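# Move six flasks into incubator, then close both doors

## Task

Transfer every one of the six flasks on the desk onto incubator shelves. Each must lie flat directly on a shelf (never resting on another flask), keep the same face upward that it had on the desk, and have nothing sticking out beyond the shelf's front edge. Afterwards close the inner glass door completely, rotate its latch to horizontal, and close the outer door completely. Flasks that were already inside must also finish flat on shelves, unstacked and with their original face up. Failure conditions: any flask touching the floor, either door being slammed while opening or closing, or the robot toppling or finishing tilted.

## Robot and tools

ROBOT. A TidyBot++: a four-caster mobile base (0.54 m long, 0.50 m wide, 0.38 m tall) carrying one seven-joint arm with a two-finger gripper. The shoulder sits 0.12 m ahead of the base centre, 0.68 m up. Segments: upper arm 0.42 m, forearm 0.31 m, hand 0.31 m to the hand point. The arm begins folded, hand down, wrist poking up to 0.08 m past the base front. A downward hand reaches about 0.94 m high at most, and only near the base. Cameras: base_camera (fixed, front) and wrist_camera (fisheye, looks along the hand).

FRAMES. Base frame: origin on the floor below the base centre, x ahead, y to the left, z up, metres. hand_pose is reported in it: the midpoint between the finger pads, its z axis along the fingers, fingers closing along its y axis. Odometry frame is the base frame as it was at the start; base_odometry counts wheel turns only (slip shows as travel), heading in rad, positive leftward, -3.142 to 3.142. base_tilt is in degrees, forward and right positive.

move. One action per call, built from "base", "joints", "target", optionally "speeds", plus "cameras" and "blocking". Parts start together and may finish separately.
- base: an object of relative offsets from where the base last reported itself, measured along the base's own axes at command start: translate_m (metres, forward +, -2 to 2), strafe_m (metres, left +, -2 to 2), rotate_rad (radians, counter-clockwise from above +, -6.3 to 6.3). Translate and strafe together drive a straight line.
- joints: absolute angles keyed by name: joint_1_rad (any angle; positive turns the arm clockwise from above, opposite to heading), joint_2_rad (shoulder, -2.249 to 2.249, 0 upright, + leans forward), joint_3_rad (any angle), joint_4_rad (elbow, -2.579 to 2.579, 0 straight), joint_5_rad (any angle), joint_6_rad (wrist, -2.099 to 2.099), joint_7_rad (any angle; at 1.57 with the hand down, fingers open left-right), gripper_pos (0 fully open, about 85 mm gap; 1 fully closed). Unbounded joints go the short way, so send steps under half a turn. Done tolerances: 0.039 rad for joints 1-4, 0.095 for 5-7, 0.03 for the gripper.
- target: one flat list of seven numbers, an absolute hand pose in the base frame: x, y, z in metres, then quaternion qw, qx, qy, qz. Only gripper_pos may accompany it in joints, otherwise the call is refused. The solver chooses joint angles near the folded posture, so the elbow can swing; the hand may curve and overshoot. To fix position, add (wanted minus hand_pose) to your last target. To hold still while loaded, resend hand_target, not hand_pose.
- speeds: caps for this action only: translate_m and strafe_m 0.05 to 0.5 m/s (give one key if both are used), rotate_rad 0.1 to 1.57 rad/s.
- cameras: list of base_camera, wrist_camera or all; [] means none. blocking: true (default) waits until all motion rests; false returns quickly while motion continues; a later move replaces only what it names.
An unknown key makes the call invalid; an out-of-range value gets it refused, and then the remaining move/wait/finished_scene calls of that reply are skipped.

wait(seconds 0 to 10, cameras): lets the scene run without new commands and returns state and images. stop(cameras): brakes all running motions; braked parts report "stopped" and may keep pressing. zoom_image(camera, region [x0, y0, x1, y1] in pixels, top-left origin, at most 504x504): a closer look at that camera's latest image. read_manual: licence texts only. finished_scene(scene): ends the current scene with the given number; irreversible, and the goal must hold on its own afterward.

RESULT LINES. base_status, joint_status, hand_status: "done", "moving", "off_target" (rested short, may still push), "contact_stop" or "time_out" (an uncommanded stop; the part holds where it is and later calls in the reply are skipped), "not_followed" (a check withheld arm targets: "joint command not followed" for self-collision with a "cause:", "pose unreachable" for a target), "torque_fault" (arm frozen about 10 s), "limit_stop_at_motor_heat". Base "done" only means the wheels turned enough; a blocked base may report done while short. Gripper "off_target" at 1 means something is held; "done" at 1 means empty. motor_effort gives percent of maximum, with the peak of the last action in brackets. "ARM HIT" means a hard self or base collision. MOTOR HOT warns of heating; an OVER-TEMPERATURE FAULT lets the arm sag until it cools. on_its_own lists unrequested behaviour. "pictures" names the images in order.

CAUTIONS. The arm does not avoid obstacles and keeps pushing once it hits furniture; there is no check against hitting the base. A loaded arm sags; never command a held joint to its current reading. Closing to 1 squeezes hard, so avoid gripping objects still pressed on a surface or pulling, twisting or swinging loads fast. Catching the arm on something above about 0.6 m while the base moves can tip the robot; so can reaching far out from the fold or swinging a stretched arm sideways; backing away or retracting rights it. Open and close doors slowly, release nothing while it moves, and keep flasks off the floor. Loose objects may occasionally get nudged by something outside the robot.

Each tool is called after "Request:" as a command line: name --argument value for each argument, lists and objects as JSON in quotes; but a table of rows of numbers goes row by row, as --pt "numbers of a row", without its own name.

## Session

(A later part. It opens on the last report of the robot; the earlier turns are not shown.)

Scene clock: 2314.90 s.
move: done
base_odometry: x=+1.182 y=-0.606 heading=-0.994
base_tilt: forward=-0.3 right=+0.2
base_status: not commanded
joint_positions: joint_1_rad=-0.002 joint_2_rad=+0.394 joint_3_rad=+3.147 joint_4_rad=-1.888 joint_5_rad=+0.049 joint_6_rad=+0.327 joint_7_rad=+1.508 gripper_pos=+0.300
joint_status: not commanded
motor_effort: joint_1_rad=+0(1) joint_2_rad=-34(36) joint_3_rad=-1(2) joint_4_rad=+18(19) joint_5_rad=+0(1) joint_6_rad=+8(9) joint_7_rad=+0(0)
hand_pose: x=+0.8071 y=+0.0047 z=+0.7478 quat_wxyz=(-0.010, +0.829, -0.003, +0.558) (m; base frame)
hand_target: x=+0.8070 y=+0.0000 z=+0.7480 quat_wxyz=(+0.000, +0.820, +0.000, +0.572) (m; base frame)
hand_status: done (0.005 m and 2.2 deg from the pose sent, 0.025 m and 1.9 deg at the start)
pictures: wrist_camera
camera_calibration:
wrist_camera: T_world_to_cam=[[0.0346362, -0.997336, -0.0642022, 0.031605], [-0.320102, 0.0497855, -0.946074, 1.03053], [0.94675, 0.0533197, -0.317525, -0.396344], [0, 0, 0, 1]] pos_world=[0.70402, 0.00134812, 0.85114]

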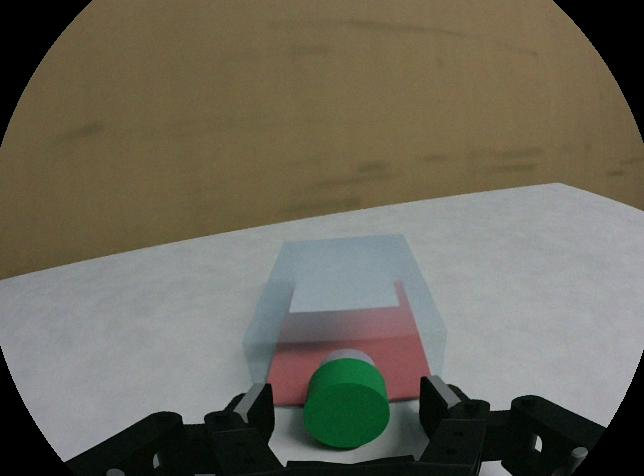

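Request:
move --joints '{"gripper_pos":0.42}' --cameras '[]'

Request:
move --joints '{"gripper_pos":0.52}' --cameras '["wrist_camera"]'

Scene clock: 2319.07 s.
move: done
base_odometry: x=+1.182 y=-0.606 heading=-0.994
base_tilt: forward=-0.3 right=+0.2
base_status: not commanded
joint_positions: joint_1_rad=-0.002 joint_2_rad=+0.394 joint_3_rad=+3.147 joint_4_rad=-1.888 joint_5_rad=+0.049 joint_6_rad=+0.327 joint_7_rad=+1.508 gripper_pos=+0.420
joint_status: all done
motor_effort: joint_1_rad=+0(1) joint_2_rad=-34(34) joint_3_rad=-1(2) joint_4_rad=+18(19) joint_5_rad=+0(1) joint_6_rad=+8(9) joint_7_rad=+0(1)
hand_pose: x=+0.8071 y=+0.0047 z=+0.7478 quat_wxyz=(-0.010, +0.829, -0.003, +0.558) (m; base frame)
hand_target: x=+0.8070 y=+0.0000 z=+0.7480 quat_wxyz=(+0.000, +0.820, +0.000, +0.572) (m; base frame)
hand_status: not commanded
pictures: none
No camera images: "cameras" was empty.

Scene clock: 2319.60 s.
move: done
base_odometry: x=+1.182 y=-0.606 heading=-0.994
base_tilt: forward=-0.3 right=+0.2
base_status: not commanded
joint_positions: joint_1_rad=-0.002 joint_2_rad=+0.394 joint_3_rad=+3.147 joint_4_rad=-1.888 joint_5_rad=+0.049 joint_6_rad=+0.327 joint_7_rad=+1.508 gripper_pos=+0.520
joint_status: all done
motor_effort: joint_1_rad=+0(1) joint_2_rad=-34(34) joint_3_rad=-1(2) joint_4_rad=+18(19) joint_5_rad=+0(1) joint_6_rad=+8(9) joint_7_rad=+0(1)
hand_pose: x=+0.8071 y=+0.0047 z=+0.7478 quat_wxyz=(-0.010, +0.829, -0.003, +0.558) (m; base frame)
hand_target: x=+0.8070 y=+0.0000 z=+0.7480 quat_wxyz=(+0.000, +0.820, +0.000, +0.572) (m; base frame)
hand_status: not commanded
pictures: wrist_camera
camera_calibration:
wrist_camera: T_world_to_cam=[[0.0346362, -0.997336, -0.0642022, 0.031605], [-0.320102, 0.0497855, -0.946074, 1.03053], [0.94675, 0.0533197, -0.317525, -0.396344], [0, 0, 0, 1]] pos_world=[0.70402, 0.00134812, 0.85114]

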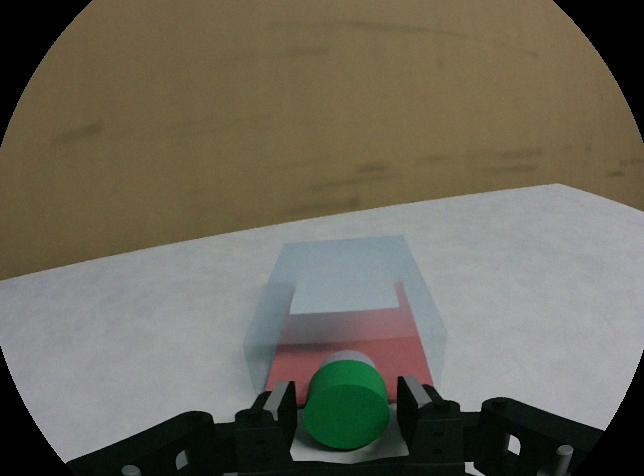

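Request:
move --joints '{"gripper_pos":0.6}' --cameras '[]'

Request:
move --joints '{"gripper_pos":0.66}' --cameras '[]'

Request:
move --joints '{"gripper_pos":0.85}' --cameras '["wrist_camera"]'

Request:
move --target '[0.78,0,0.84,0,0.826,0,0.5637]' --cameras '["wrist_camera"]'

Request:
move --target '[0.76,0,0.93,0,0.826,0,0.5637]' --cameras '["wrist_camera"]'

Scene clock: 2325.70 s.
move: done
base_odometry: x=+1.182 y=-0.606 heading=-0.994
base_tilt: forward=-0.2 right=+0.3
base_status: not commanded
joint_positions: joint_1_rad=-0.002 joint_2_rad=+0.394 joint_3_rad=+3.147 joint_4_rad=-1.888 joint_5_rad=+0.049 joint_6_rad=+0.327 joint_7_rad=+1.508 gripper_pos=+0.600
joint_status: all done
motor_effort: joint_1_rad=+0(1) joint_2_rad=-34(34) joint_3_rad=-1(2) joint_4_rad=+18(19) joint_5_rad=+0(1) joint_6_rad=+8(9) joint_7_rad=+0(0)
hand_pose: x=+0.8071 y=+0.0047 z=+0.7478 quat_wxyz=(-0.010, +0.829, -0.003, +0.558) (m; base frame)
hand_target: x=+0.8070 y=+0.0000 z=+0.7480 quat_wxyz=(+0.000, +0.820, +0.000, +0.572) (m; base frame)
hand_status: not commanded
pictures: none
No camera images: "cameras" was empty.

Scene clock: 2326.17 s.
move: done
base_odometry: x=+1.182 y=-0.606 heading=-0.994
base_tilt: forward=-0.4 right=+0.3
base_status: not commanded
joint_positions: joint_1_rad=-0.002 joint_2_rad=+0.394 joint_3_rad=+3.147 joint_4_rad=-1.888 joint_5_rad=+0.049 joint_6_rad=+0.327 joint_7_rad=+1.508 gripper_pos=+0.656
joint_status: all done
motor_effort: joint_1_rad=-1(1) joint_2_rad=-34(34) joint_3_rad=-1(2) joint_4_rad=+18(19) joint_5_rad=+0(1) joint_6_rad=+8(8) joint_7_rad=+0(1)
hand_pose: x=+0.8071 y=+0.0047 z=+0.7478 quat_wxyz=(-0.010, +0.829, -0.003, +0.559) (m; base frame)
hand_target: x=+0.8070 y=+0.0000 z=+0.7480 quat_wxyz=(+0.000, +0.820, +0.000, +0.572) (m; base frame)
hand_status: not commanded
pictures: none
No camera images: "cameras" was empty.

Scene clock: 2326.77 s.
move: off_target
base_odometry: x=+1.182 y=-0.606 heading=-0.994
base_tilt: forward=-0.3 right=+0.1
base_status: not commanded
joint_positions: joint_1_rad=-0.002 joint_2_rad=+0.394 joint_3_rad=+3.147 joint_4_rad=-1.888 joint_5_rad=+0.049 joint_6_rad=+0.328 joint_7_rad=+1.508 gripper_pos=+0.681
joint_status: gripper_pos off_target (ended at +0.681, target +0.850)
motor_effort: joint_1_rad=+0(1) joint_2_rad=-34(34) joint_3_rad=-1(2) joint_4_rad=+18(19) joint_5_rad=+0(1) joint_6_rad=+8(9) joint_7_rad=+0(0)
hand_pose: x=+0.8072 y=+0.0047 z=+0.7480 quat_wxyz=(-0.010, +0.829, -0.003, +0.559) (m; base frame)
hand_target: x=+0.8070 y=+0.0000 z=+0.7480 quat_wxyz=(+0.000, +0.820, +0.000, +0.572) (m; base frame)
hand_status: not commanded
pictures: wrist_camera
camera_calibration:
wrist_camera: T_world_to_cam=[[0.0347424, -0.997325, -0.0643052, 0.0316243], [-0.319391, 0.0498896, -0.946309, 1.03033], [0.946986, 0.0534156, -0.316803, -0.397094], [0, 0, 0, 1]] pos_world=[0.704021, 0.00134818, 0.851239]

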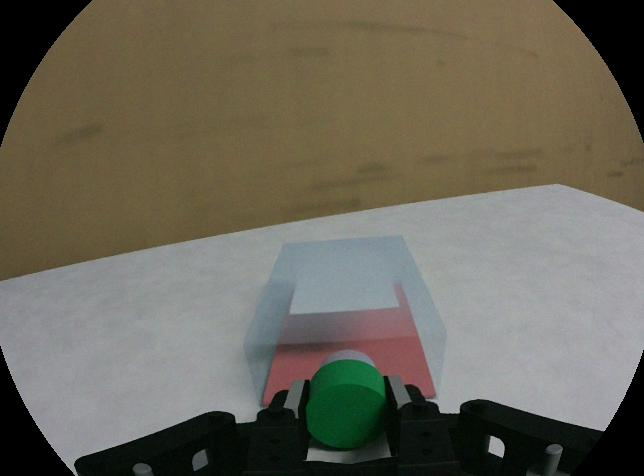

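Scene clock: 2328.27 s.
move: done
base_odometry: x=+1.182 y=-0.606 heading=-0.994
base_tilt: forward=-0.3 right=+0.2
base_status: not commanded
joint_positions: joint_1_rad=-0.002 joint_2_rad=+0.217 joint_3_rad=+3.146 joint_4_rad=-1.828 joint_5_rad=+0.049 joint_6_rad=+0.153 joint_7_rad=+1.508 gripper_pos=+0.681
joint_status: not commanded
motor_effort: joint_1_rad=+0(1) joint_2_rad=-31(38) joint_3_rad=-1(2) joint_4_rad=+22(22) joint_5_rad=+0(1) joint_6_rad=+9(10) joint_7_rad=+0(1)
hand_pose: x=+0.7846 y=+0.0022 z=+0.8510 quat_wxyz=(-0.006, +0.811, -0.004, +0.585) (m; base frame)
hand_target: x=+0.7800 y=+0.0000 z=+0.8400 quat_wxyz=(+0.000, +0.826, +0.000, +0.564) (m; base frame)
hand_status: done (0.012 m and 3.1 deg from the pose sent, 0.096 m and 1.3 deg at the start)
pictures: wrist_camera
camera_calibration:
wrist_camera: T_world_to_cam=[[0.031639, -0.997808, -0.058121, 0.0337675], [-0.258161, 0.0480187, -0.964908, 1.08861], [0.965584, 0.0455334, -0.256076, -0.409178], [0, 0, 0, 1]] pos_world=[0.675063, 0.0000512823, 0.947586]

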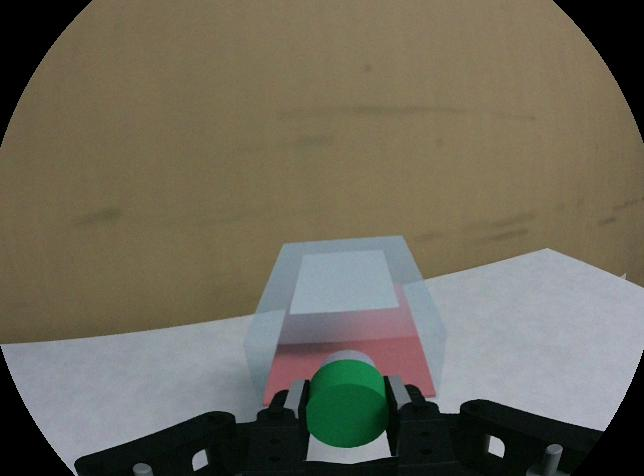

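Scene clock: 2329.73 s.
move: done
base_odometry: x=+1.182 y=-0.606 heading=-0.994
base_tilt: forward=-0.3 right=+0.2
base_status: not commanded
joint_positions: joint_1_rad=-0.002 joint_2_rad=+0.103 joint_3_rad=+3.146 joint_4_rad=-1.666 joint_5_rad=+0.035 joint_6_rad=-0.122 joint_7_rad=+1.526 gripper_pos=+0.681
joint_status: not commanded
motor_effort: joint_1_rad=-1(1) joint_2_rad=-28(34) joint_3_rad=-1(2) joint_4_rad=+22(23) joint_5_rad=+0(1) joint_6_rad=+9(10) joint_7_rad=+0(1)
hand_pose: x=+0.7660 y=-0.0015 z=+0.9408 quat_wxyz=(+0.000, +0.811, -0.006, +0.586) (m; base frame)
hand_target: x=+0.7600 y=+0.0000 z=+0.9300 quat_wxyz=(+0.000, +0.826, +0.000, +0.564) (m; base frame)
hand_status: done (0.012 m and 3.1 deg from the pose sent, 0.083 m and 3.1 deg at the start)
pictures: wrist_camera
camera_calibration:
wrist_camera: T_world_to_cam=[[0.0216936, -0.998454, -0.0511727, 0.0368974], [-0.256313, 0.0439196, -0.965596, 1.1698], [0.96635, 0.0340635, -0.254964, -0.369649], [0, 0, 0, 1]] pos_world=[0.656245, -0.00194551, 1.0372]

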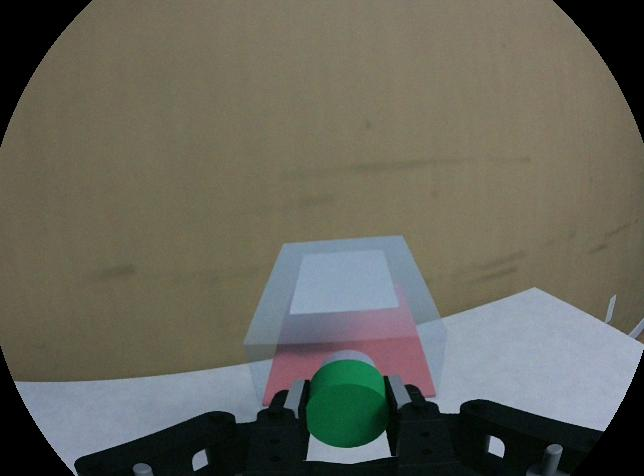

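Request:
move --base '{"translate_m":-0.33,"strafe_m":-0.47}' --speeds '{"translate_m":0.3}' --cameras '[]'

Request:
move --target '[0.67,0,0.95,0,0.836,0,0.548]' --base '{"rotate_rad":-1.115}' --speeds '{"rotate_rad":0.8}' --cameras '[]'

Request:
move --base '{"translate_m":0.45,"strafe_m":-1.12}' --speeds '{"translate_m":0.4}' --cameras '["base_camera","wrist_camera"]'

Request:
zoom_image --camera "base_camera" --region '[240, 60, 540, 140]'

Scene clock: 2340.17 s.
move: done
base_odometry: x=+0.608 y=-0.586 heading=-0.993
base_tilt: forward=-0.3 right=+0.2
base_status: done
joint_positions: joint_1_rad=-0.002 joint_2_rad=+0.103 joint_3_rad=+3.146 joint_4_rad=-1.666 joint_5_rad=+0.035 joint_6_rad=-0.125 joint_7_rad=+1.526 gripper_pos=+0.681
joint_status: not commanded
motor_effort: joint_1_rad=+0(2) joint_2_rad=-28(30) joint_3_rad=-1(3) joint_4_rad=+23(24) joint_5_rad=+1(1) joint_6_rad=+9(10) joint_7_rad=+0(1)
hand_pose: x=+0.7657 y=-0.0016 z=+0.9397 quat_wxyz=(+0.000, +0.812, -0.006, +0.584) (m; base frame)
hand_target: x=+0.7600 y=+0.0000 z=+0.9300 quat_wxyz=(+0.000, +0.826, +0.000, +0.564) (m; base frame)
hand_status: not commanded
pictures: none
No camera images: "cameras" was empty.

Scene clock: 2342.47 s.
move: done
base_odometry: x=+0.608 y=-0.586 heading=-2.108
base_tilt: forward=-0.3 right=+0.1
base_status: done
joint_positions: joint_1_rad=-0.006 joint_2_rad=-0.105 joint_3_rad=+3.153 joint_4_rad=-1.741 joint_5_rad=+0.035 joint_6_rad=-0.261 joint_7_rad=+1.526 gripper_pos=+0.681
joint_status: not commanded
motor_effort: joint_1_rad=+0(3) joint_2_rad=-20(30) joint_3_rad=-1(3) joint_4_rad=+23(24) joint_5_rad=+1(1) joint_6_rad=+9(10) joint_7_rad=+0(1)
hand_pose: x=+0.6835 y=-0.0048 z=+0.9802 quat_wxyz=(+0.001, +0.812, -0.010, +0.583) (m; base frame)
hand_target: x=+0.6700 y=+0.0000 z=+0.9500 quat_wxyz=(+0.000, +0.836, +0.000, +0.548) (m; base frame)
hand_status: done (0.033 m and 5.0 deg from the pose sent, 0.096 m and 5.0 deg at the start)
pictures: none
No camera images: "cameras" was empty.

Scene clock: 2346.67 s.
move: done
base_odometry: x=-0.584 y=-0.400 heading=-2.109
base_tilt: forward=-0.3 right=+0.2
base_status: done
joint_positions: joint_1_rad=-0.007 joint_2_rad=-0.105 joint_3_rad=+3.153 joint_4_rad=-1.741 joint_5_rad=+0.035 joint_6_rad=-0.263 joint_7_rad=+1.526 gripper_pos=+0.681
joint_status: not commanded
motor_effort: joint_1_rad=+0(3) joint_2_rad=-20(21) joint_3_rad=-1(3) joint_4_rad=+23(24) joint_5_rad=+0(1) joint_6_rad=+9(10) joint_7_rad=+0(1)
hand_pose: x=+0.6833 y=-0.0045 z=+0.9795 quat_wxyz=(+0.001, +0.813, -0.009, +0.582) (m; base frame)
hand_target: x=+0.6700 y=+0.0000 z=+0.9500 quat_wxyz=(+0.000, +0.836, +0.000, +0.548) (m; base frame)
hand_status: not commanded
pictures: base_camera, wrist_camera
camera_calibration:
wrist_camera: T_world_to_cam=[[0.0143455, -0.998523, -0.0523976, 0.0438515], [-0.263737, 0.0467686, -0.96346, 1.18913], [0.964488, 0.0276405, -0.262677, -0.270958], [0, 0, 0, 1]] pos_world=[0.574324, -0.00433783, 1.0768]

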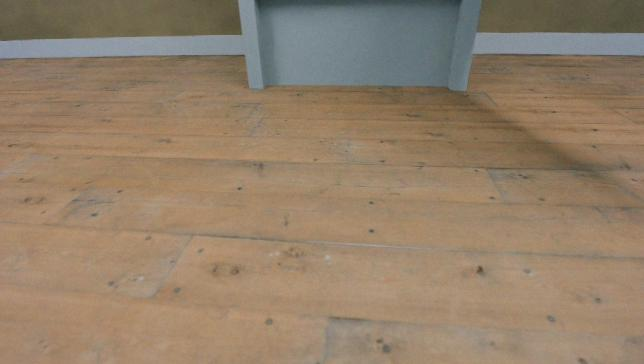

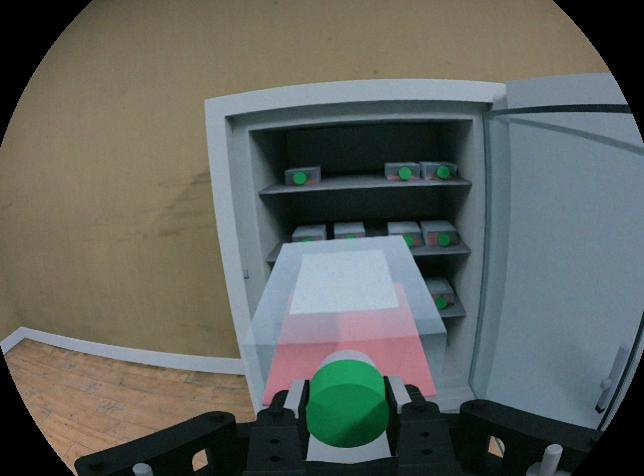

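Scaled by 1.680.

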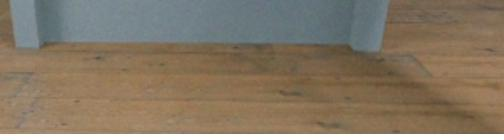

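Request:
move --base '{"rotate_rad":-0.02}' --cameras '[]'

Request:
move --base '{"translate_m":0.13,"strafe_m":-0.02}' --speeds '{"translate_m":0.2}' --cameras '[]'

Request:
move --target '[0.80,0,0.991,0,0.840,0,0.5426]' --cameras '["wrist_camera"]'

Scene clock: 2356.70 s.
move: done
base_odometry: x=-0.584 y=-0.400 heading=-2.128
base_tilt: forward=-0.3 right=+0.2
base_status: done
joint_positions: joint_1_rad=-0.007 joint_2_rad=-0.105 joint_3_rad=+3.155 joint_4_rad=-1.742 joint_5_rad=+0.035 joint_6_rad=-0.263 joint_7_rad=+1.526 gripper_pos=+0.681
joint_status: not commanded
motor_effort: joint_1_rad=+0(3) joint_2_rad=-20(21) joint_3_rad=+0(4) joint_4_rad=+23(24) joint_5_rad=+0(1) joint_6_rad=+9(10) joint_7_rad=+1(1)
hand_pose: x=+0.6833 y=-0.0051 z=+0.9794 quat_wxyz=(+0.002, +0.813, -0.010, +0.582) (m; base frame)
hand_target: x=+0.6700 y=+0.0000 z=+0.9500 quat_wxyz=(+0.000, +0.836, +0.000, +0.548) (m; base frame)
hand_status: not commanded
pictures: none
No camera images: "cameras" was empty.

Scene clock: 2358.07 s.
move: done
base_odometry: x=-0.670 y=-0.499 heading=-2.128
base_tilt: forward=-0.3 right=+0.2
base_status: done
joint_positions: joint_1_rad=-0.007 joint_2_rad=-0.107 joint_3_rad=+3.155 joint_4_rad=-1.743 joint_5_rad=+0.035 joint_6_rad=-0.265 joint_7_rad=+1.526 gripper_pos=+0.681
joint_status: not commanded
motor_effort: joint_1_rad=+0(1) joint_2_rad=-20(23) joint_3_rad=+0(1) joint_4_rad=+23(24) joint_5_rad=+1(1) joint_6_rad=+9(10) joint_7_rad=+0(1)
hand_pose: x=+0.6823 y=-0.0051 z=+0.9787 quat_wxyz=(+0.002, +0.814, -0.010, +0.581) (m; base frame)
hand_target: x=+0.6700 y=+0.0000 z=+0.9500 quat_wxyz=(+0.000, +0.836, +0.000, +0.548) (m; base frame)
hand_status: not commanded
pictures: none
No camera images: "cameras" was empty.

Scene clock: 2359.73 s.
move: done
base_odometry: x=-0.670 y=-0.499 heading=-2.128
base_tilt: forward=-0.2 right=+0.2
base_status: not commanded
joint_positions: joint_1_rad=-0.007 joint_2_rad=+0.195 joint_3_rad=+3.155 joint_4_rad=-1.314 joint_5_rad=+0.034 joint_6_rad=-0.434 joint_7_rad=+1.526 gripper_pos=+0.681
joint_status: not commanded
motor_effort: joint_1_rad=-1(1) joint_2_rad=-32(33) joint_3_rad=+0(2) joint_4_rad=+23(25) joint_5_rad=+0(1) joint_6_rad=+9(10) joint_7_rad=+0(1)
hand_pose: x=+0.8044 y=-0.0062 z=+1.0010 quat_wxyz=(+0.005, +0.826, -0.011, +0.564) (m; base frame)
hand_target: x=+0.8000 y=+0.0000 z=+0.9910 quat_wxyz=(+0.000, +0.840, +0.000, +0.543) (m; base frame)
hand_status: done (0.013 m and 3.3 deg from the pose sent, 0.118 m and 5.5 deg at the start)
pictures: wrist_camera
camera_calibration:
wrist_camera: T_world_to_cam=[[0.00527835, -0.99876, -0.049494, 0.0459677], [-0.305695, 0.0455137, -0.951041, 1.26313], [0.952115, 0.02015, -0.305075, -0.329776], [0, 0, 0, 1]] pos_world=[0.699873, -0.0049339, 1.10295]

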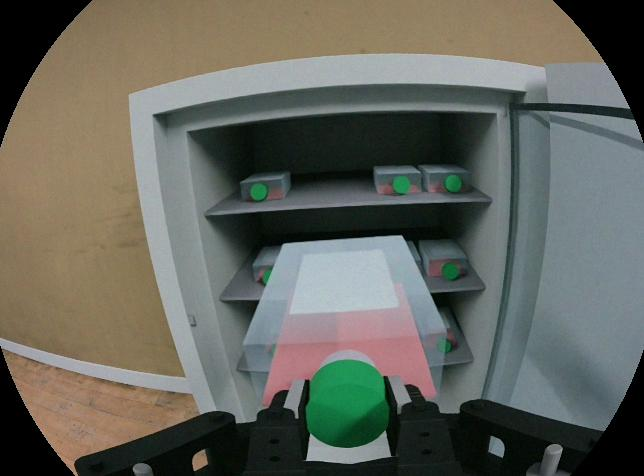

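Request:
move --base '{"translate_m":0.40,"strafe_m":-0.012}' --speeds '{"translate_m":0.2}' --cameras '["wrist_camera"]'

Scene clock: 2365.73 s.
move: done
base_odometry: x=-0.892 y=-0.832 heading=-2.129
base_tilt: forward=-0.3 right=+0.3
base_status: done
joint_positions: joint_1_rad=-0.007 joint_2_rad=+0.205 joint_3_rad=+3.155 joint_4_rad=-1.311 joint_5_rad=+0.034 joint_6_rad=-0.439 joint_7_rad=+1.526 gripper_pos=+0.681
joint_status: not commanded
motor_effort: joint_1_rad=+0(1) joint_2_rad=-32(35) joint_3_rad=-1(2) joint_4_rad=+23(24) joint_5_rad=+0(1) joint_6_rad=+9(10) joint_7_rad=+0(1)
hand_pose: x=+0.8073 y=-0.0062 z=+0.9946 quat_wxyz=(+0.005, +0.829, -0.011, +0.559) (m; base frame)
hand_target: x=+0.8000 y=+0.0000 z=+0.9910 quat_wxyz=(+0.000, +0.840, +0.000, +0.543) (m; base frame)
hand_status: not commanded
pictures: wrist_camera
camera_calibration:
wrist_camera: T_world_to_cam=[[0.00452557, -0.998765, -0.0494847, 0.0462092], [-0.316495, 0.0455108, -0.947502, 1.26316], [0.948583, 0.0199497, -0.315898, -0.320886], [0, 0, 0, 1]] pos_world=[0.703963, -0.00493376, 1.09777]

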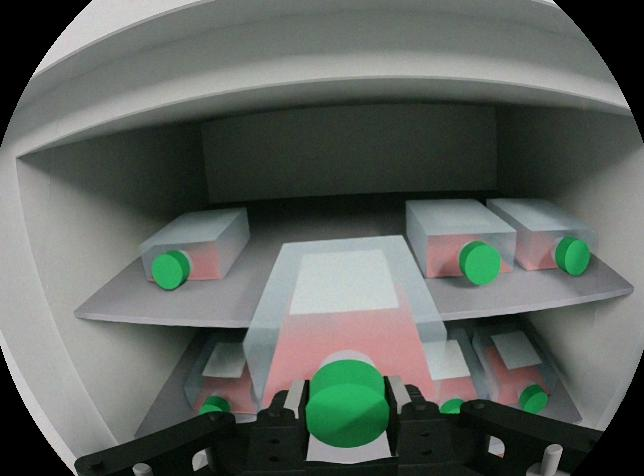

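Request:
move --target '[0.80,0,1.0,0,0.840,0,0.5426]' --cameras '["wrist_camera"]'

Request:
move --base '{"translate_m":0.08}' --speeds '{"translate_m":0.1}' --cameras '["wrist_camera"]'

Scene clock: 2371.00 s.
move: done
base_odometry: x=-0.892 y=-0.832 heading=-2.129
base_tilt: forward=-0.2 right=+0.2
base_status: not commanded
joint_positions: joint_1_rad=-0.007 joint_2_rad=+0.205 joint_3_rad=+3.155 joint_4_rad=-1.277 joint_5_rad=+0.034 joint_6_rad=-0.470 joint_7_rad=+1.526 gripper_pos=+0.681
joint_status: not commanded
motor_effort: joint_1_rad=+0(1) joint_2_rad=-32(33) joint_3_rad=-1(2) joint_4_rad=+23(24) joint_5_rad=+1(1) joint_6_rad=+9(10) joint_7_rad=+0(1)
hand_pose: x=+0.8069 y=-0.0064 z=+1.0061 quat_wxyz=(+0.005, +0.828, -0.012, +0.561) (m; base frame)
hand_target: x=+0.8000 y=+0.0000 z=+1.0000 quat_wxyz=(+0.000, +0.840, +0.000, +0.543) (m; base frame)
hand_status: done (0.011 m and 2.9 deg from the pose sent, 0.011 m and 2.7 deg at the start)
pictures: wrist_camera
camera_calibration:
wrist_camera: T_world_to_cam=[[0.00369789, -0.998764, -0.0495596, 0.0473327], [-0.31355, 0.0459026, -0.948462, 1.27255], [0.949565, 0.0190467, -0.312992, -0.320601], [0, 0, 0, 1]] pos_world=[0.703263, -0.00503267, 1.10896]

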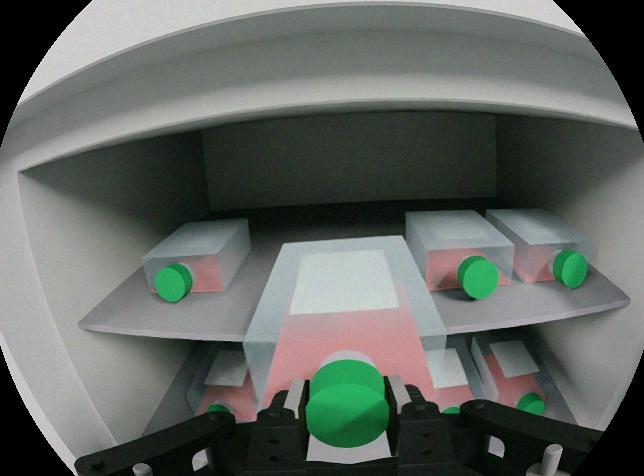

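Scene clock: 2372.40 s.
move: done
base_odometry: x=-0.935 y=-0.900 heading=-2.129
base_tilt: forward=-0.3 right=+0.2
base_status: done
joint_positions: joint_1_rad=-0.007 joint_2_rad=+0.207 joint_3_rad=+3.155 joint_4_rad=-1.277 joint_5_rad=+0.034 joint_6_rad=-0.470 joint_7_rad=+1.526 gripper_pos=+0.681
joint_status: not commanded
motor_effort: joint_1_rad=-1(1) joint_2_rad=-32(35) joint_3_rad=-2(2) joint_4_rad=+22(24) joint_5_rad=+1(1) joint_6_rad=+9(9) joint_7_rad=+0(1)
hand_pose: x=+0.8076 y=-0.0064 z=+1.0046 quat_wxyz=(+0.005, +0.829, -0.012, +0.560) (m; base frame)
hand_target: x=+0.8000 y=+0.0000 z=+1.0000 quat_wxyz=(+0.000, +0.840, +0.000, +0.543) (m; base frame)
hand_status: not commanded
pictures: wrist_camera
camera_calibration:
wrist_camera: T_world_to_cam=[[0.00348269, -0.998766, -0.0495373, 0.0473919], [-0.315854, 0.0459029, -0.947697, 1.27237], [0.948801, 0.0189471, -0.315305, -0.318761], [0, 0, 0, 1]] pos_world=[0.704161, -0.0050326, 1.10767]

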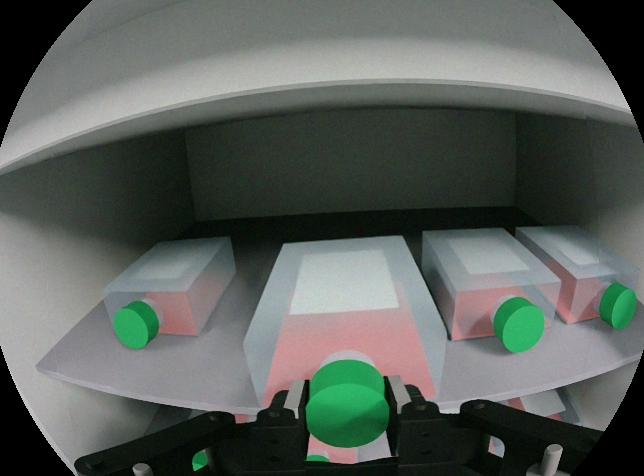

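Request:
move --target '[0.80,0,0.995,0,0.840,0,0.5426]' --cameras '[]'

Request:
move --base '{"translate_m":0.098}' --speeds '{"translate_m":0.1}' --cameras '["wrist_camera"]'

Scene clock: 2378.80 s.
move: done
base_odometry: x=-0.935 y=-0.900 heading=-2.129
base_tilt: forward=-0.3 right=+0.2
base_status: not commanded
joint_positions: joint_1_rad=-0.007 joint_2_rad=+0.207 joint_3_rad=+3.155 joint_4_rad=-1.277 joint_5_rad=+0.034 joint_6_rad=-0.470 joint_7_rad=+1.526 gripper_pos=+0.681
joint_status: not commanded
motor_effort: joint_1_rad=+0(1) joint_2_rad=-32(32) joint_3_rad=+0(1) joint_4_rad=+23(23) joint_5_rad=+1(1) joint_6_rad=+9(9) joint_7_rad=+0(0)
hand_pose: x=+0.8075 y=-0.0064 z=+1.0045 quat_wxyz=(+0.005, +0.829, -0.012, +0.560) (m; base frame)
hand_target: x=+0.8000 y=+0.0000 z=+0.9950 quat_wxyz=(+0.000, +0.840, +0.000, +0.543) (m; base frame)
hand_status: done (0.014 m and 2.8 deg from the pose sent, 0.014 m and 2.8 deg at the start)
pictures: none
No camera images: "cameras" was empty.

Scene clock: 2380.37 s.
move: done
base_odometry: x=-0.987 y=-0.983 heading=-2.129
base_tilt: forward=-0.3 right=+0.2
base_status: done
joint_positions: joint_1_rad=-0.007 joint_2_rad=+0.207 joint_3_rad=+3.155 joint_4_rad=-1.277 joint_5_rad=+0.034 joint_6_rad=-0.470 joint_7_rad=+1.526 gripper_pos=+0.681
joint_status: not commanded
motor_effort: joint_1_rad=+0(1) joint_2_rad=-32(35) joint_3_rad=-1(2) joint_4_rad=+23(24) joint_5_rad=+0(1) joint_6_rad=+9(10) joint_7_rad=+0(1)
hand_pose: x=+0.8075 y=-0.0064 z=+1.0046 quat_wxyz=(+0.005, +0.829, -0.012, +0.560) (m; base frame)
hand_target: x=+0.8000 y=+0.0000 z=+0.9950 quat_wxyz=(+0.000, +0.840, +0.000, +0.543) (m; base frame)
hand_status: not commanded
pictures: wrist_camera
camera_calibration:
wrist_camera: T_world_to_cam=[[0.00347329, -0.998766, -0.049534, 0.047395], [-0.316034, 0.0458992, -0.947637, 1.27243], [0.948742, 0.0189458, -0.315485, -0.31852], [0, 0, 0, 1]] pos_world=[0.704161, -0.00503261, 1.10767]

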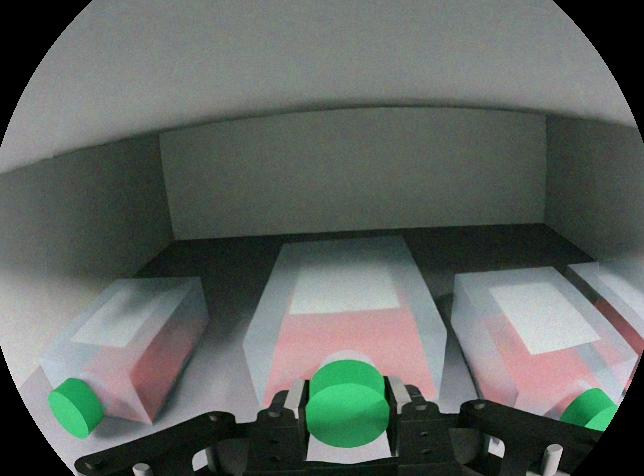

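Request:
move --base '{"translate_m":0.018}' --speeds '{"translate_m":0.1}' --cameras '[]'

Request:
move --target '[0.80,0,0.985,0,0.836,0,0.548]' --cameras '["wrist_camera"]'

Request:
move --target '[0.80,0,0.978,0,0.834,0,0.5518]' --cameras '["wrist_camera"]'

Scene clock: 2387.20 s.
move: done
base_odometry: x=-0.997 y=-0.999 heading=-2.130
base_tilt: forward=-0.3 right=+0.2
base_status: done
joint_positions: joint_1_rad=-0.007 joint_2_rad=+0.200 joint_3_rad=+3.155 joint_4_rad=-1.287 joint_5_rad=+0.034 joint_6_rad=-0.482 joint_7_rad=+1.526 gripper_pos=+0.681
joint_status: not commanded
motor_effort: joint_1_rad=+0(1) joint_2_rad=-31(35) joint_3_rad=-1(2) joint_4_rad=+25(30) joint_5_rad=+1(1) joint_6_rad=+10(14) joint_7_rad=+1(1)
hand_pose: x=+0.8029 y=-0.0065 z=+1.0000 quat_wxyz=(+0.005, +0.833, -0.012, +0.553) (m; base frame)
hand_target: x=+0.8000 y=+0.0000 z=+0.9950 quat_wxyz=(+0.000, +0.840, +0.000, +0.543) (m; base frame)
hand_status: not commanded
pictures: none
No camera images: "cameras" was empty.

Scene clock: 2387.97 s.
move: done
base_odometry: x=-0.997 y=-0.999 heading=-2.130
base_tilt: forward=-0.2 right=+0.2
base_status: not commanded
joint_positions: joint_1_rad=-0.007 joint_2_rad=+0.200 joint_3_rad=+3.155 joint_4_rad=-1.309 joint_5_rad=+0.034 joint_6_rad=-0.478 joint_7_rad=+1.526 gripper_pos=+0.681
joint_status: not commanded
motor_effort: joint_1_rad=+0(1) joint_2_rad=-32(33) joint_3_rad=-1(1) joint_4_rad=+23(25) joint_5_rad=+1(1) joint_6_rad=+9(10) joint_7_rad=+0(1)
hand_pose: x=+0.8011 y=-0.0065 z=+0.9878 quat_wxyz=(+0.005, +0.838, -0.012, +0.546) (m; base frame)
hand_target: x=+0.8000 y=+0.0000 z=+0.9850 quat_wxyz=(+0.000, +0.836, +0.000, +0.548) (m; base frame)
hand_status: done (0.007 m and 1.5 deg from the pose sent, 0.017 m and 1.7 deg at the start)
pictures: wrist_camera
camera_calibration:
wrist_camera: T_world_to_cam=[[0.00148654, -0.998736, -0.0502424, 0.0488127], [-0.347271, 0.0466, -0.936606, 1.26865], [0.937764, 0.01884, -0.346763, -0.277938], [0, 0, 0, 1]] pos_world=[0.701133, -0.00513174, 1.0943]

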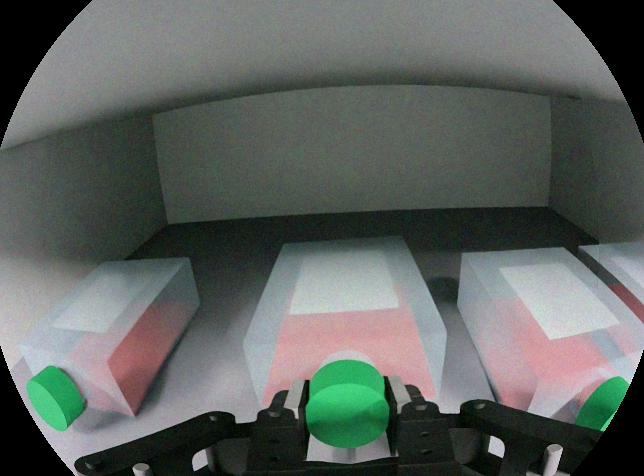

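Scene clock: 2388.63 s.
move: done
base_odometry: x=-0.997 y=-0.999 heading=-2.130
base_tilt: forward=-0.3 right=+0.2
base_status: not commanded
joint_positions: joint_1_rad=-0.007 joint_2_rad=+0.196 joint_3_rad=+3.155 joint_4_rad=-1.331 joint_5_rad=+0.034 joint_6_rad=-0.455 joint_7_rad=+1.526 gripper_pos=+0.681
joint_status: not commanded
motor_effort: joint_1_rad=-1(1) joint_2_rad=-30(32) joint_3_rad=-1(2) joint_4_rad=+21(23) joint_5_rad=+0(1) joint_6_rad=+7(9) joint_7_rad=+0(1)
hand_pose: x=+0.8002 y=-0.0063 z=+0.9839 quat_wxyz=(+0.005, +0.836, -0.012, +0.548) (m; base frame)
hand_target: x=+0.8000 y=+0.0000 z=+0.9780 quat_wxyz=(+0.000, +0.834, +0.000, +0.552) (m; base frame)
hand_status: done (0.009 m and 1.5 deg from the pose sent, 0.012 m and 1.7 deg at the start)
pictures: wrist_camera
camera_calibration:
wrist_camera: T_world_to_cam=[[0.00248604, -0.998736, -0.0502041, 0.0479512], [-0.342824, 0.0463107, -0.938258, 1.26276], [0.939396, 0.0195437, -0.342275, -0.284284], [0, 0, 0, 1]] pos_world=[0.699839, -0.00503258, 1.08989]

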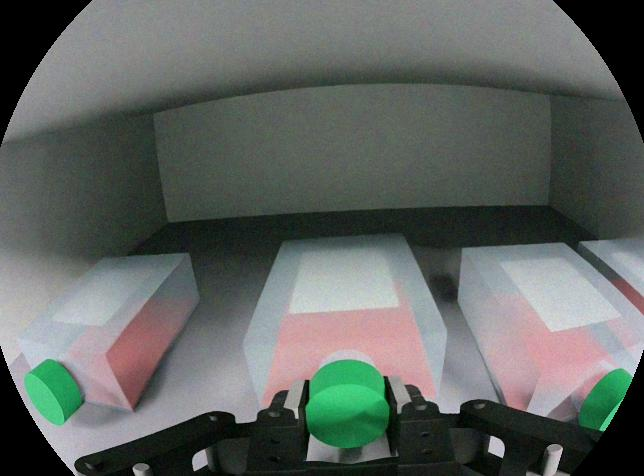

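Request:
move --target '[0.80,0,0.973,0,0.828,0,0.5607]' --cameras '["wrist_camera"]'

Scene clock: 2391.33 s.
move: off_target
base_odometry: x=-0.997 y=-0.999 heading=-2.130
base_tilt: forward=-0.2 right=+0.2
base_status: not commanded
joint_positions: joint_1_rad=-0.007 joint_2_rad=+0.187 joint_3_rad=+3.155 joint_4_rad=-1.368 joint_5_rad=+0.034 joint_6_rad=-0.405 joint_7_rad=+1.526 gripper_pos=+0.681
joint_status: not commanded
motor_effort: joint_1_rad=-1(2) joint_2_rad=-28(29) joint_3_rad=-1(2) joint_4_rad=+20(21) joint_5_rad=+1(1) joint_6_rad=+6(7) joint_7_rad=+1(1)
hand_pose: x=+0.7998 y=-0.0059 z=+0.9819 quat_wxyz=(+0.004, +0.830, -0.011, +0.557) (m; base frame)
hand_target: x=+0.8000 y=+0.0000 z=+0.9730 quat_wxyz=(+0.000, +0.828, +0.000, +0.561) (m; base frame)
hand_status: off_target (0.011 m and 1.4 deg from the pose sent, 0.013 m and 2.3 deg at the start)
pictures: wrist_camera
camera_calibration:
wrist_camera: T_world_to_cam=[[0.0052875, -0.998731, -0.050094, 0.0458717], [-0.322356, 0.0457182, -0.945514, 1.25144], [0.946604, 0.0211475, -0.321705, -0.310471], [0, 0, 0, 1]] pos_world=[0.69706, -0.00483439, 1.08567]

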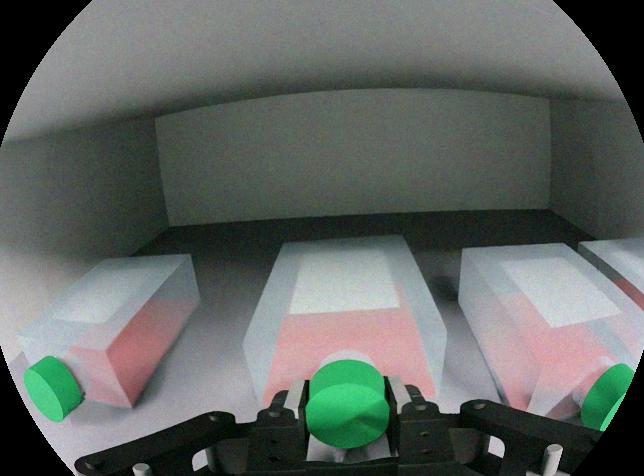

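Seated. Release.

Request:
move --joints '{"gripper_pos":0.62}' --cameras '[]'

Request:
move --joints '{"gripper_pos":0.45}' --cameras '["wrist_camera"]'

Request:
move --base '{"translate_m":-0.15}' --speeds '{"translate_m":0.1}' --cameras '["wrist_camera"]'

Request:
move --base '{"translate_m":-0.45}' --speeds '{"translate_m":0.3}' --cameras '["wrist_camera"]'

Scene clock: 2397.90 s.
move: done
base_odometry: x=-0.997 y=-0.999 heading=-2.130
base_tilt: forward=-0.2 right=+0.2
base_status: not commanded
joint_positions: joint_1_rad=-0.007 joint_2_rad=+0.187 joint_3_rad=+3.155 joint_4_rad=-1.373 joint_5_rad=+0.034 joint_6_rad=-0.405 joint_7_rad=+1.526 gripper_pos=+0.620
joint_status: all done
motor_effort: joint_1_rad=+0(1) joint_2_rad=-27(30) joint_3_rad=-1(2) joint_4_rad=+20(22) joint_5_rad=+0(1) joint_6_rad=+6(8) joint_7_rad=+0(1)
hand_pose: x=+0.7991 y=-0.0059 z=+0.9797 quat_wxyz=(+0.005, +0.831, -0.011, +0.555) (m; base frame)
hand_target: x=+0.8000 y=+0.0000 z=+0.9730 quat_wxyz=(+0.000, +0.828, +0.000, +0.561) (m; base frame)
hand_status: not commanded
pictures: none
No camera images: "cameras" was empty.

Scene clock: 2398.50 s.
move: done
base_odometry: x=-0.997 y=-0.999 heading=-2.130
base_tilt: forward=-0.3 right=+0.2
base_status: not commanded
joint_positions: joint_1_rad=-0.007 joint_2_rad=+0.186 joint_3_rad=+3.155 joint_4_rad=-1.374 joint_5_rad=+0.034 joint_6_rad=-0.405 joint_7_rad=+1.526 gripper_pos=+0.450
joint_status: all done
motor_effort: joint_1_rad=+0(1) joint_2_rad=-29(30) joint_3_rad=-1(1) joint_4_rad=+21(22) joint_5_rad=+0(1) joint_6_rad=+7(8) joint_7_rad=+0(1)
hand_pose: x=+0.7988 y=-0.0059 z=+0.9791 quat_wxyz=(+0.005, +0.832, -0.011, +0.555) (m; base frame)
hand_target: x=+0.8000 y=+0.0000 z=+0.9730 quat_wxyz=(+0.000, +0.828, +0.000, +0.561) (m; base frame)
hand_status: not commanded
pictures: wrist_camera
camera_calibration:
wrist_camera: T_world_to_cam=[[0.00521392, -0.998737, -0.0499664, 0.045672], [-0.326784, 0.045522, -0.944002, 1.25055], [0.945085, 0.0212501, -0.326134, -0.304876], [0, 0, 0, 1]] pos_world=[0.696556, -0.00483469, 1.08338]

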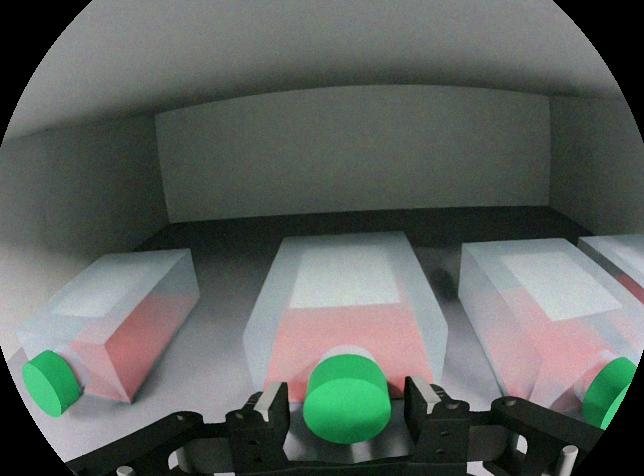

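Scene clock: 2400.57 s.
move: done
base_odometry: x=-0.917 y=-0.871 heading=-2.131
base_tilt: forward=-0.4 right=+0.1
base_status: done
joint_positions: joint_1_rad=-0.007 joint_2_rad=+0.182 joint_3_rad=+3.155 joint_4_rad=-1.381 joint_5_rad=+0.034 joint_6_rad=-0.404 joint_7_rad=+1.526 gripper_pos=+0.450
joint_status: not commanded
motor_effort: joint_1_rad=+0(1) joint_2_rad=-30(32) joint_3_rad=-1(2) joint_4_rad=+22(24) joint_5_rad=+0(1) joint_6_rad=+9(9) joint_7_rad=+0(1)
hand_pose: x=+0.7970 y=-0.0059 z=+0.9777 quat_wxyz=(+0.005, +0.832, -0.011, +0.554) (m; base frame)
hand_target: x=+0.8000 y=+0.0000 z=+0.9730 quat_wxyz=(+0.000, +0.828, +0.000, +0.561) (m; base frame)
hand_status: not commanded
pictures: wrist_camera
camera_calibration:
wrist_camera: T_world_to_cam=[[0.00507447, -0.998733, -0.0500706, 0.0458303], [-0.328784, 0.0456211, -0.943303, 1.24953], [0.944391, 0.0212492, -0.328136, -0.301104], [0, 0, 0, 1]] pos_world=[0.694954, -0.00483457, 1.08218]

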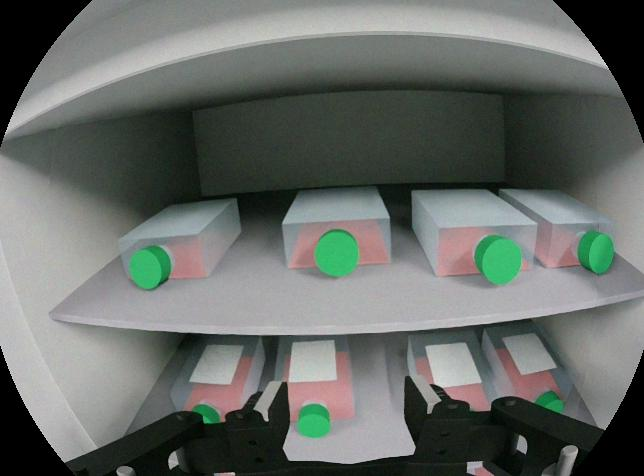

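Scene clock: 2403.03 s.
move: done
base_odometry: x=-0.678 y=-0.490 heading=-2.131
base_tilt: forward=-0.3 right=+0.2
base_status: done
joint_positions: joint_1_rad=-0.007 joint_2_rad=+0.183 joint_3_rad=+3.155 joint_4_rad=-1.382 joint_5_rad=+0.034 joint_6_rad=-0.404 joint_7_rad=+1.526 gripper_pos=+0.450
joint_status: not commanded
motor_effort: joint_1_rad=-1(1) joint_2_rad=-30(34) joint_3_rad=-1(2) joint_4_rad=+23(24) joint_5_rad=+1(1) joint_6_rad=+8(9) joint_7_rad=+0(1)
hand_pose: x=+0.7970 y=-0.0059 z=+0.9764 quat_wxyz=(+0.005, +0.833, -0.011, +0.553) (m; base frame)
hand_target: x=+0.8000 y=+0.0000 z=+0.9730 quat_wxyz=(+0.000, +0.828, +0.000, +0.561) (m; base frame)
hand_status: not commanded
pictures: wrist_camera
camera_calibration:
wrist_camera: T_world_to_cam=[[0.00496834, -0.998733, -0.0500803, 0.0458586], [-0.330783, 0.0456202, -0.942604, 1.2492], [0.943694, 0.0212489, -0.330137, -0.299004], [0, 0, 0, 1]] pos_world=[0.695153, -0.00483457, 1.08108]

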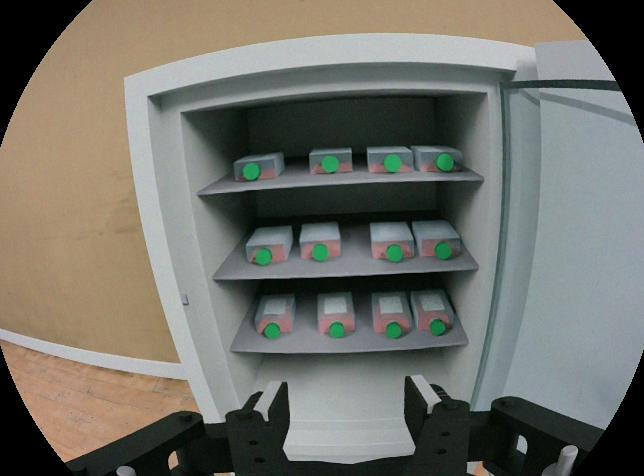

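Request:
move --base '{"translate_m":-0.5}' --speeds '{"translate_m":0.35}' --cameras '[]'

Request:
move --target '[0.65,0,0.90,0,0.7660,0,0.6428]' --cameras '["wrist_camera","base_camera"]'

Scene clock: 2419.20 s.
move: done
base_odometry: x=-0.413 y=-0.066 heading=-2.131
base_tilt: forward=-0.3 right=+0.3
base_status: done
joint_positions: joint_1_rad=-0.007 joint_2_rad=+0.183 joint_3_rad=+3.155 joint_4_rad=-1.383 joint_5_rad=+0.034 joint_6_rad=-0.404 joint_7_rad=+1.526 gripper_pos=+0.450
joint_status: not commanded
motor_effort: joint_1_rad=+0(2) joint_2_rad=-31(34) joint_3_rad=-1(2) joint_4_rad=+22(23) joint_5_rad=+0(1) joint_6_rad=+8(9) joint_7_rad=+0(1)
hand_pose: x=+0.7969 y=-0.0059 z=+0.9762 quat_wxyz=(+0.005, +0.833, -0.011, +0.553) (m; base frame)
hand_target: x=+0.8000 y=+0.0000 z=+0.9730 quat_wxyz=(+0.000, +0.828, +0.000, +0.561) (m; base frame)
hand_status: not commanded
pictures: none
No camera images: "cameras" was empty.

Scene clock: 2421.57 s.
move: done
base_odometry: x=-0.413 y=-0.066 heading=-2.131
base_tilt: forward=-0.3 right=+0.2
base_status: not commanded
joint_positions: joint_1_rad=-0.007 joint_2_rad=-0.115 joint_3_rad=+3.155 joint_4_rad=-2.152 joint_5_rad=+0.034 joint_6_rad=+0.232 joint_7_rad=+1.526 gripper_pos=+0.450
joint_status: not commanded
motor_effort: joint_1_rad=+0(1) joint_2_rad=-17(31) joint_3_rad=-1(2) joint_4_rad=+21(22) joint_5_rad=+0(1) joint_6_rad=+9(9) joint_7_rad=+0(1)
hand_pose: x=+0.6544 y=+0.0004 z=+0.8863 quat_wxyz=(-0.005, +0.785, -0.005, +0.620) (m; base frame)
hand_target: x=+0.6500 y=+0.0000 z=+0.9000 quat_wxyz=(+0.000, +0.766, +0.000, +0.643) (m; base frame)
hand_status: done (0.014 m and 3.5 deg from the pose sent, 0.166 m and 12.9 deg at the start)
pictures: base_camera, wrist_camera
camera_calibration:
wrist_camera: T_world_to_cam=[[0.0343211, -0.997911, -0.0547283, 0.0332732], [-0.17303, 0.0480004, -0.983746, 1.05008], [0.984318, 0.0432329, -0.171021, -0.362067], [0, 0, 0, 1]] pos_world=[0.536942, -0.00154719, 0.972909]

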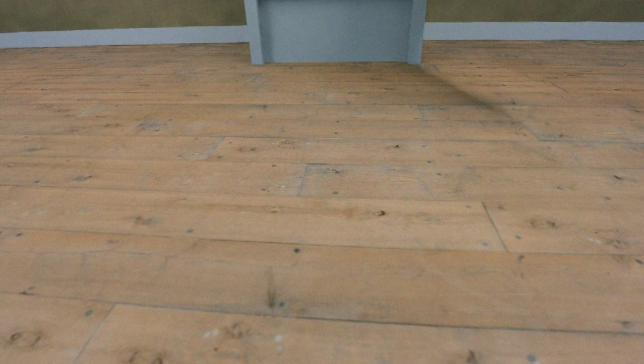

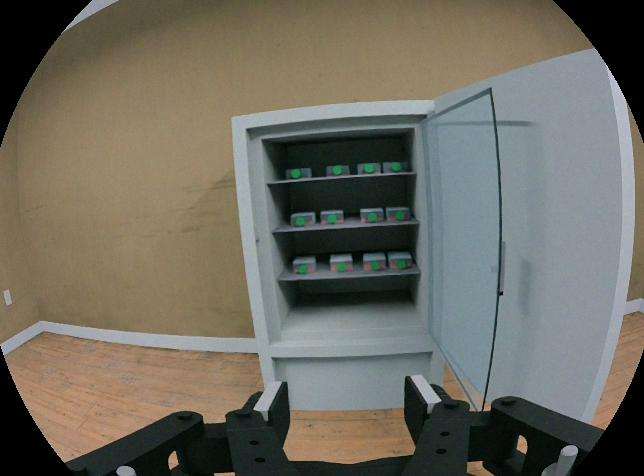

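Request:
zoom_image --camera "base_camera" --region '[230, 40, 450, 90]'

Request:
zoom_image --camera "wrist_camera" --region '[400, 60, 640, 420]'

Scaled by 2.291.

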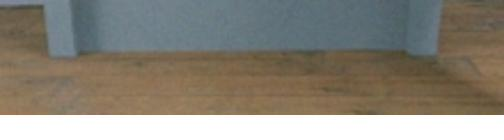

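Scaled by 1.400.

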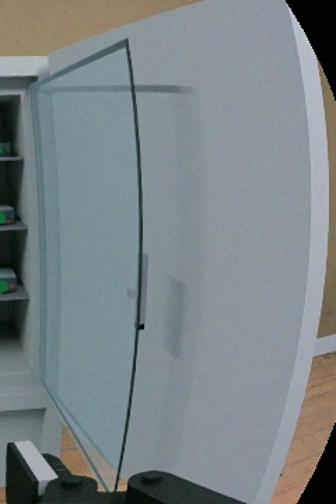

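Request:
move --base '{"strafe_m":-0.45}' --joints '{"gripper_pos":1.0}' --speeds '{"strafe_m":0.3}' --cameras '[]'

Request:
move --target '[0.80,0,0.90,0,0.7071,0,0.7071]' --cameras '["wrist_camera","base_camera"]'

Scene clock: 2452.07 s.
move: done
base_odometry: x=-0.794 y=+0.173 heading=-2.131
base_tilt: forward=-0.3 right=+0.2
base_status: done
joint_positions: joint_1_rad=-0.008 joint_2_rad=-0.116 joint_3_rad=+3.155 joint_4_rad=-2.152 joint_5_rad=+0.034 joint_6_rad=+0.235 joint_7_rad=+1.526 gripper_pos=+0.999
joint_status: all done
motor_effort: joint_1_rad=-1(2) joint_2_rad=-17(18) joint_3_rad=-1(3) joint_4_rad=+20(22) joint_5_rad=+0(1) joint_6_rad=+9(9) joint_7_rad=+0(1)
hand_pose: x=+0.6544 y=+0.0006 z=+0.8876 quat_wxyz=(-0.006, +0.784, -0.005, +0.621) (m; base frame)
hand_target: x=+0.6500 y=+0.0000 z=+0.9000 quat_wxyz=(+0.000, +0.766, +0.000, +0.643) (m; base frame)
hand_status: not commanded
pictures: none
No camera images: "cameras" was empty.

Scene clock: 2453.93 s.
move: done
base_odometry: x=-0.794 y=+0.173 heading=-2.131
base_tilt: forward=-0.3 right=+0.2
base_status: not commanded
joint_positions: joint_1_rad=-0.008 joint_2_rad=+0.274 joint_3_rad=+3.155 joint_4_rad=-1.944 joint_5_rad=+0.034 joint_6_rad=+0.561 joint_7_rad=+1.526 gripper_pos=+0.999
joint_status: not commanded
motor_effort: joint_1_rad=+0(1) joint_2_rad=-31(32) joint_3_rad=-1(2) joint_4_rad=+19(22) joint_5_rad=+0(1) joint_6_rad=+9(9) joint_7_rad=+0(1)
hand_pose: x=+0.7939 y=+0.0043 z=+0.8711 quat_wxyz=(-0.009, +0.737, +0.000, +0.676) (m; base frame)
hand_target: x=+0.8000 y=+0.0000 z=+0.9000 quat_wxyz=(+0.000, +0.707, +0.000, +0.707) (m; base frame)
hand_status: done (0.030 m and 5.0 deg from the pose sent, 0.146 m and 13.2 deg at the start)
pictures: base_camera, wrist_camera
camera_calibration:
wrist_camera: T_world_to_cam=[[0.0524733, -0.997459, -0.0481916, 0.0115173], [-0.0258198, 0.0468868, -0.998566, 0.955062], [0.998288, 0.0536424, -0.0232939, -0.641962], [0, 0, 0, 1]] pos_world=[0.664919, 0.00114465, 0.939294]

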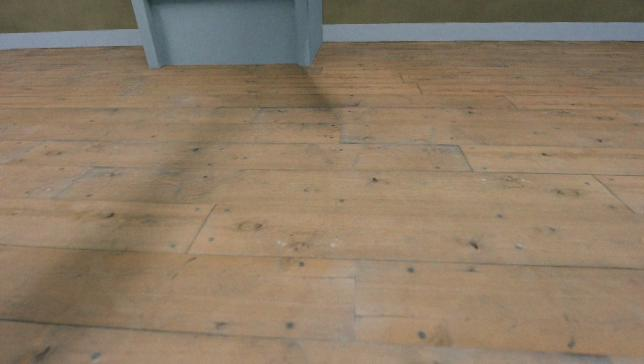

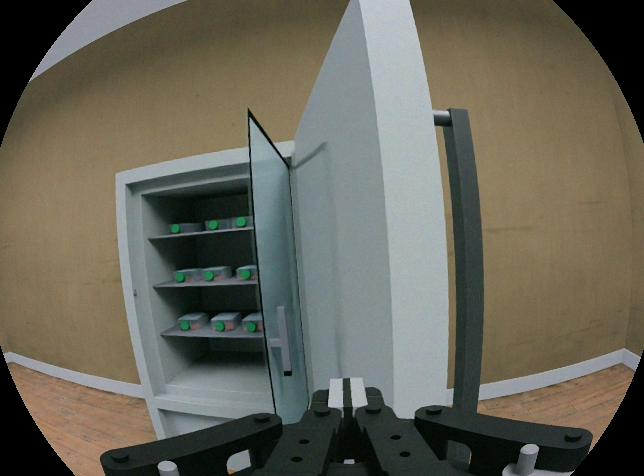

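Request:
move --base '{"strafe_m":0.06}' --target '[0.80,0,0.955,0,0.69,0,0.7238]' --speeds '{"strafe_m":0.1}' --cameras '[]'

Request:
move --base '{"translate_m":0.35}' --speeds '{"translate_m":0.15}' --cameras '["wrist_camera"]'

Scene clock: 2480.67 s.
move: done
base_odometry: x=-0.743 y=+0.141 heading=-2.131
base_tilt: forward=-0.3 right=+0.2
base_status: done
joint_positions: joint_1_rad=-0.010 joint_2_rad=+0.230 joint_3_rad=+3.155 joint_4_rad=-1.857 joint_5_rad=+0.034 joint_6_rad=+0.563 joint_7_rad=+1.526 gripper_pos=+0.999
joint_status: not commanded
motor_effort: joint_1_rad=+0(4) joint_2_rad=-30(34) joint_3_rad=-1(3) joint_4_rad=+20(21) joint_5_rad=+0(1) joint_6_rad=+9(10) joint_7_rad=+0(1)
hand_pose: x=+0.7993 y=+0.0057 z=+0.9511 quat_wxyz=(-0.010, +0.690, +0.001, +0.723) (m; base frame)
hand_target: x=+0.8000 y=+0.0000 z=+0.9550 quat_wxyz=(+0.000, +0.690, +0.000, +0.724) (m; base frame)
hand_status: done (0.007 m and 1.1 deg from the pose sent, 0.084 m and 7.7 deg at the start)
pictures: none
No camera images: "cameras" was empty.

Scene clock: 2483.67 s.
move: done
base_odometry: x=-0.929 y=-0.156 heading=-2.131
base_tilt: forward=-0.3 right=+0.2
base_status: done
joint_positions: joint_1_rad=-0.010 joint_2_rad=+0.229 joint_3_rad=+3.155 joint_4_rad=-1.857 joint_5_rad=+0.034 joint_6_rad=+0.563 joint_7_rad=+1.526 gripper_pos=+0.999
joint_status: not commanded
motor_effort: joint_1_rad=-1(1) joint_2_rad=-30(33) joint_3_rad=-1(2) joint_4_rad=+21(22) joint_5_rad=+0(1) joint_6_rad=+9(9) joint_7_rad=+0(1)
hand_pose: x=+0.7991 y=+0.0057 z=+0.9518 quat_wxyz=(-0.010, +0.690, +0.001, +0.724) (m; base frame)
hand_target: x=+0.8000 y=+0.0000 z=+0.9550 quat_wxyz=(+0.000, +0.690, +0.000, +0.724) (m; base frame)
hand_status: not commanded
pictures: wrist_camera
camera_calibration:
wrist_camera: T_world_to_cam=[[0.0607057, -0.997327, -0.0406663, 0.00270214], [0.107002, 0.0470089, -0.993147, 0.924401], [0.992404, 0.0559382, 0.10957, -0.76698], [0, 0, 0, 1]] pos_world=[0.662076, 0.00214329, 1.00221]

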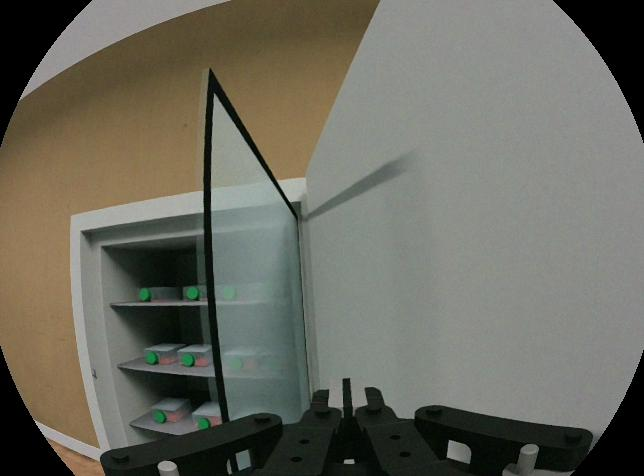

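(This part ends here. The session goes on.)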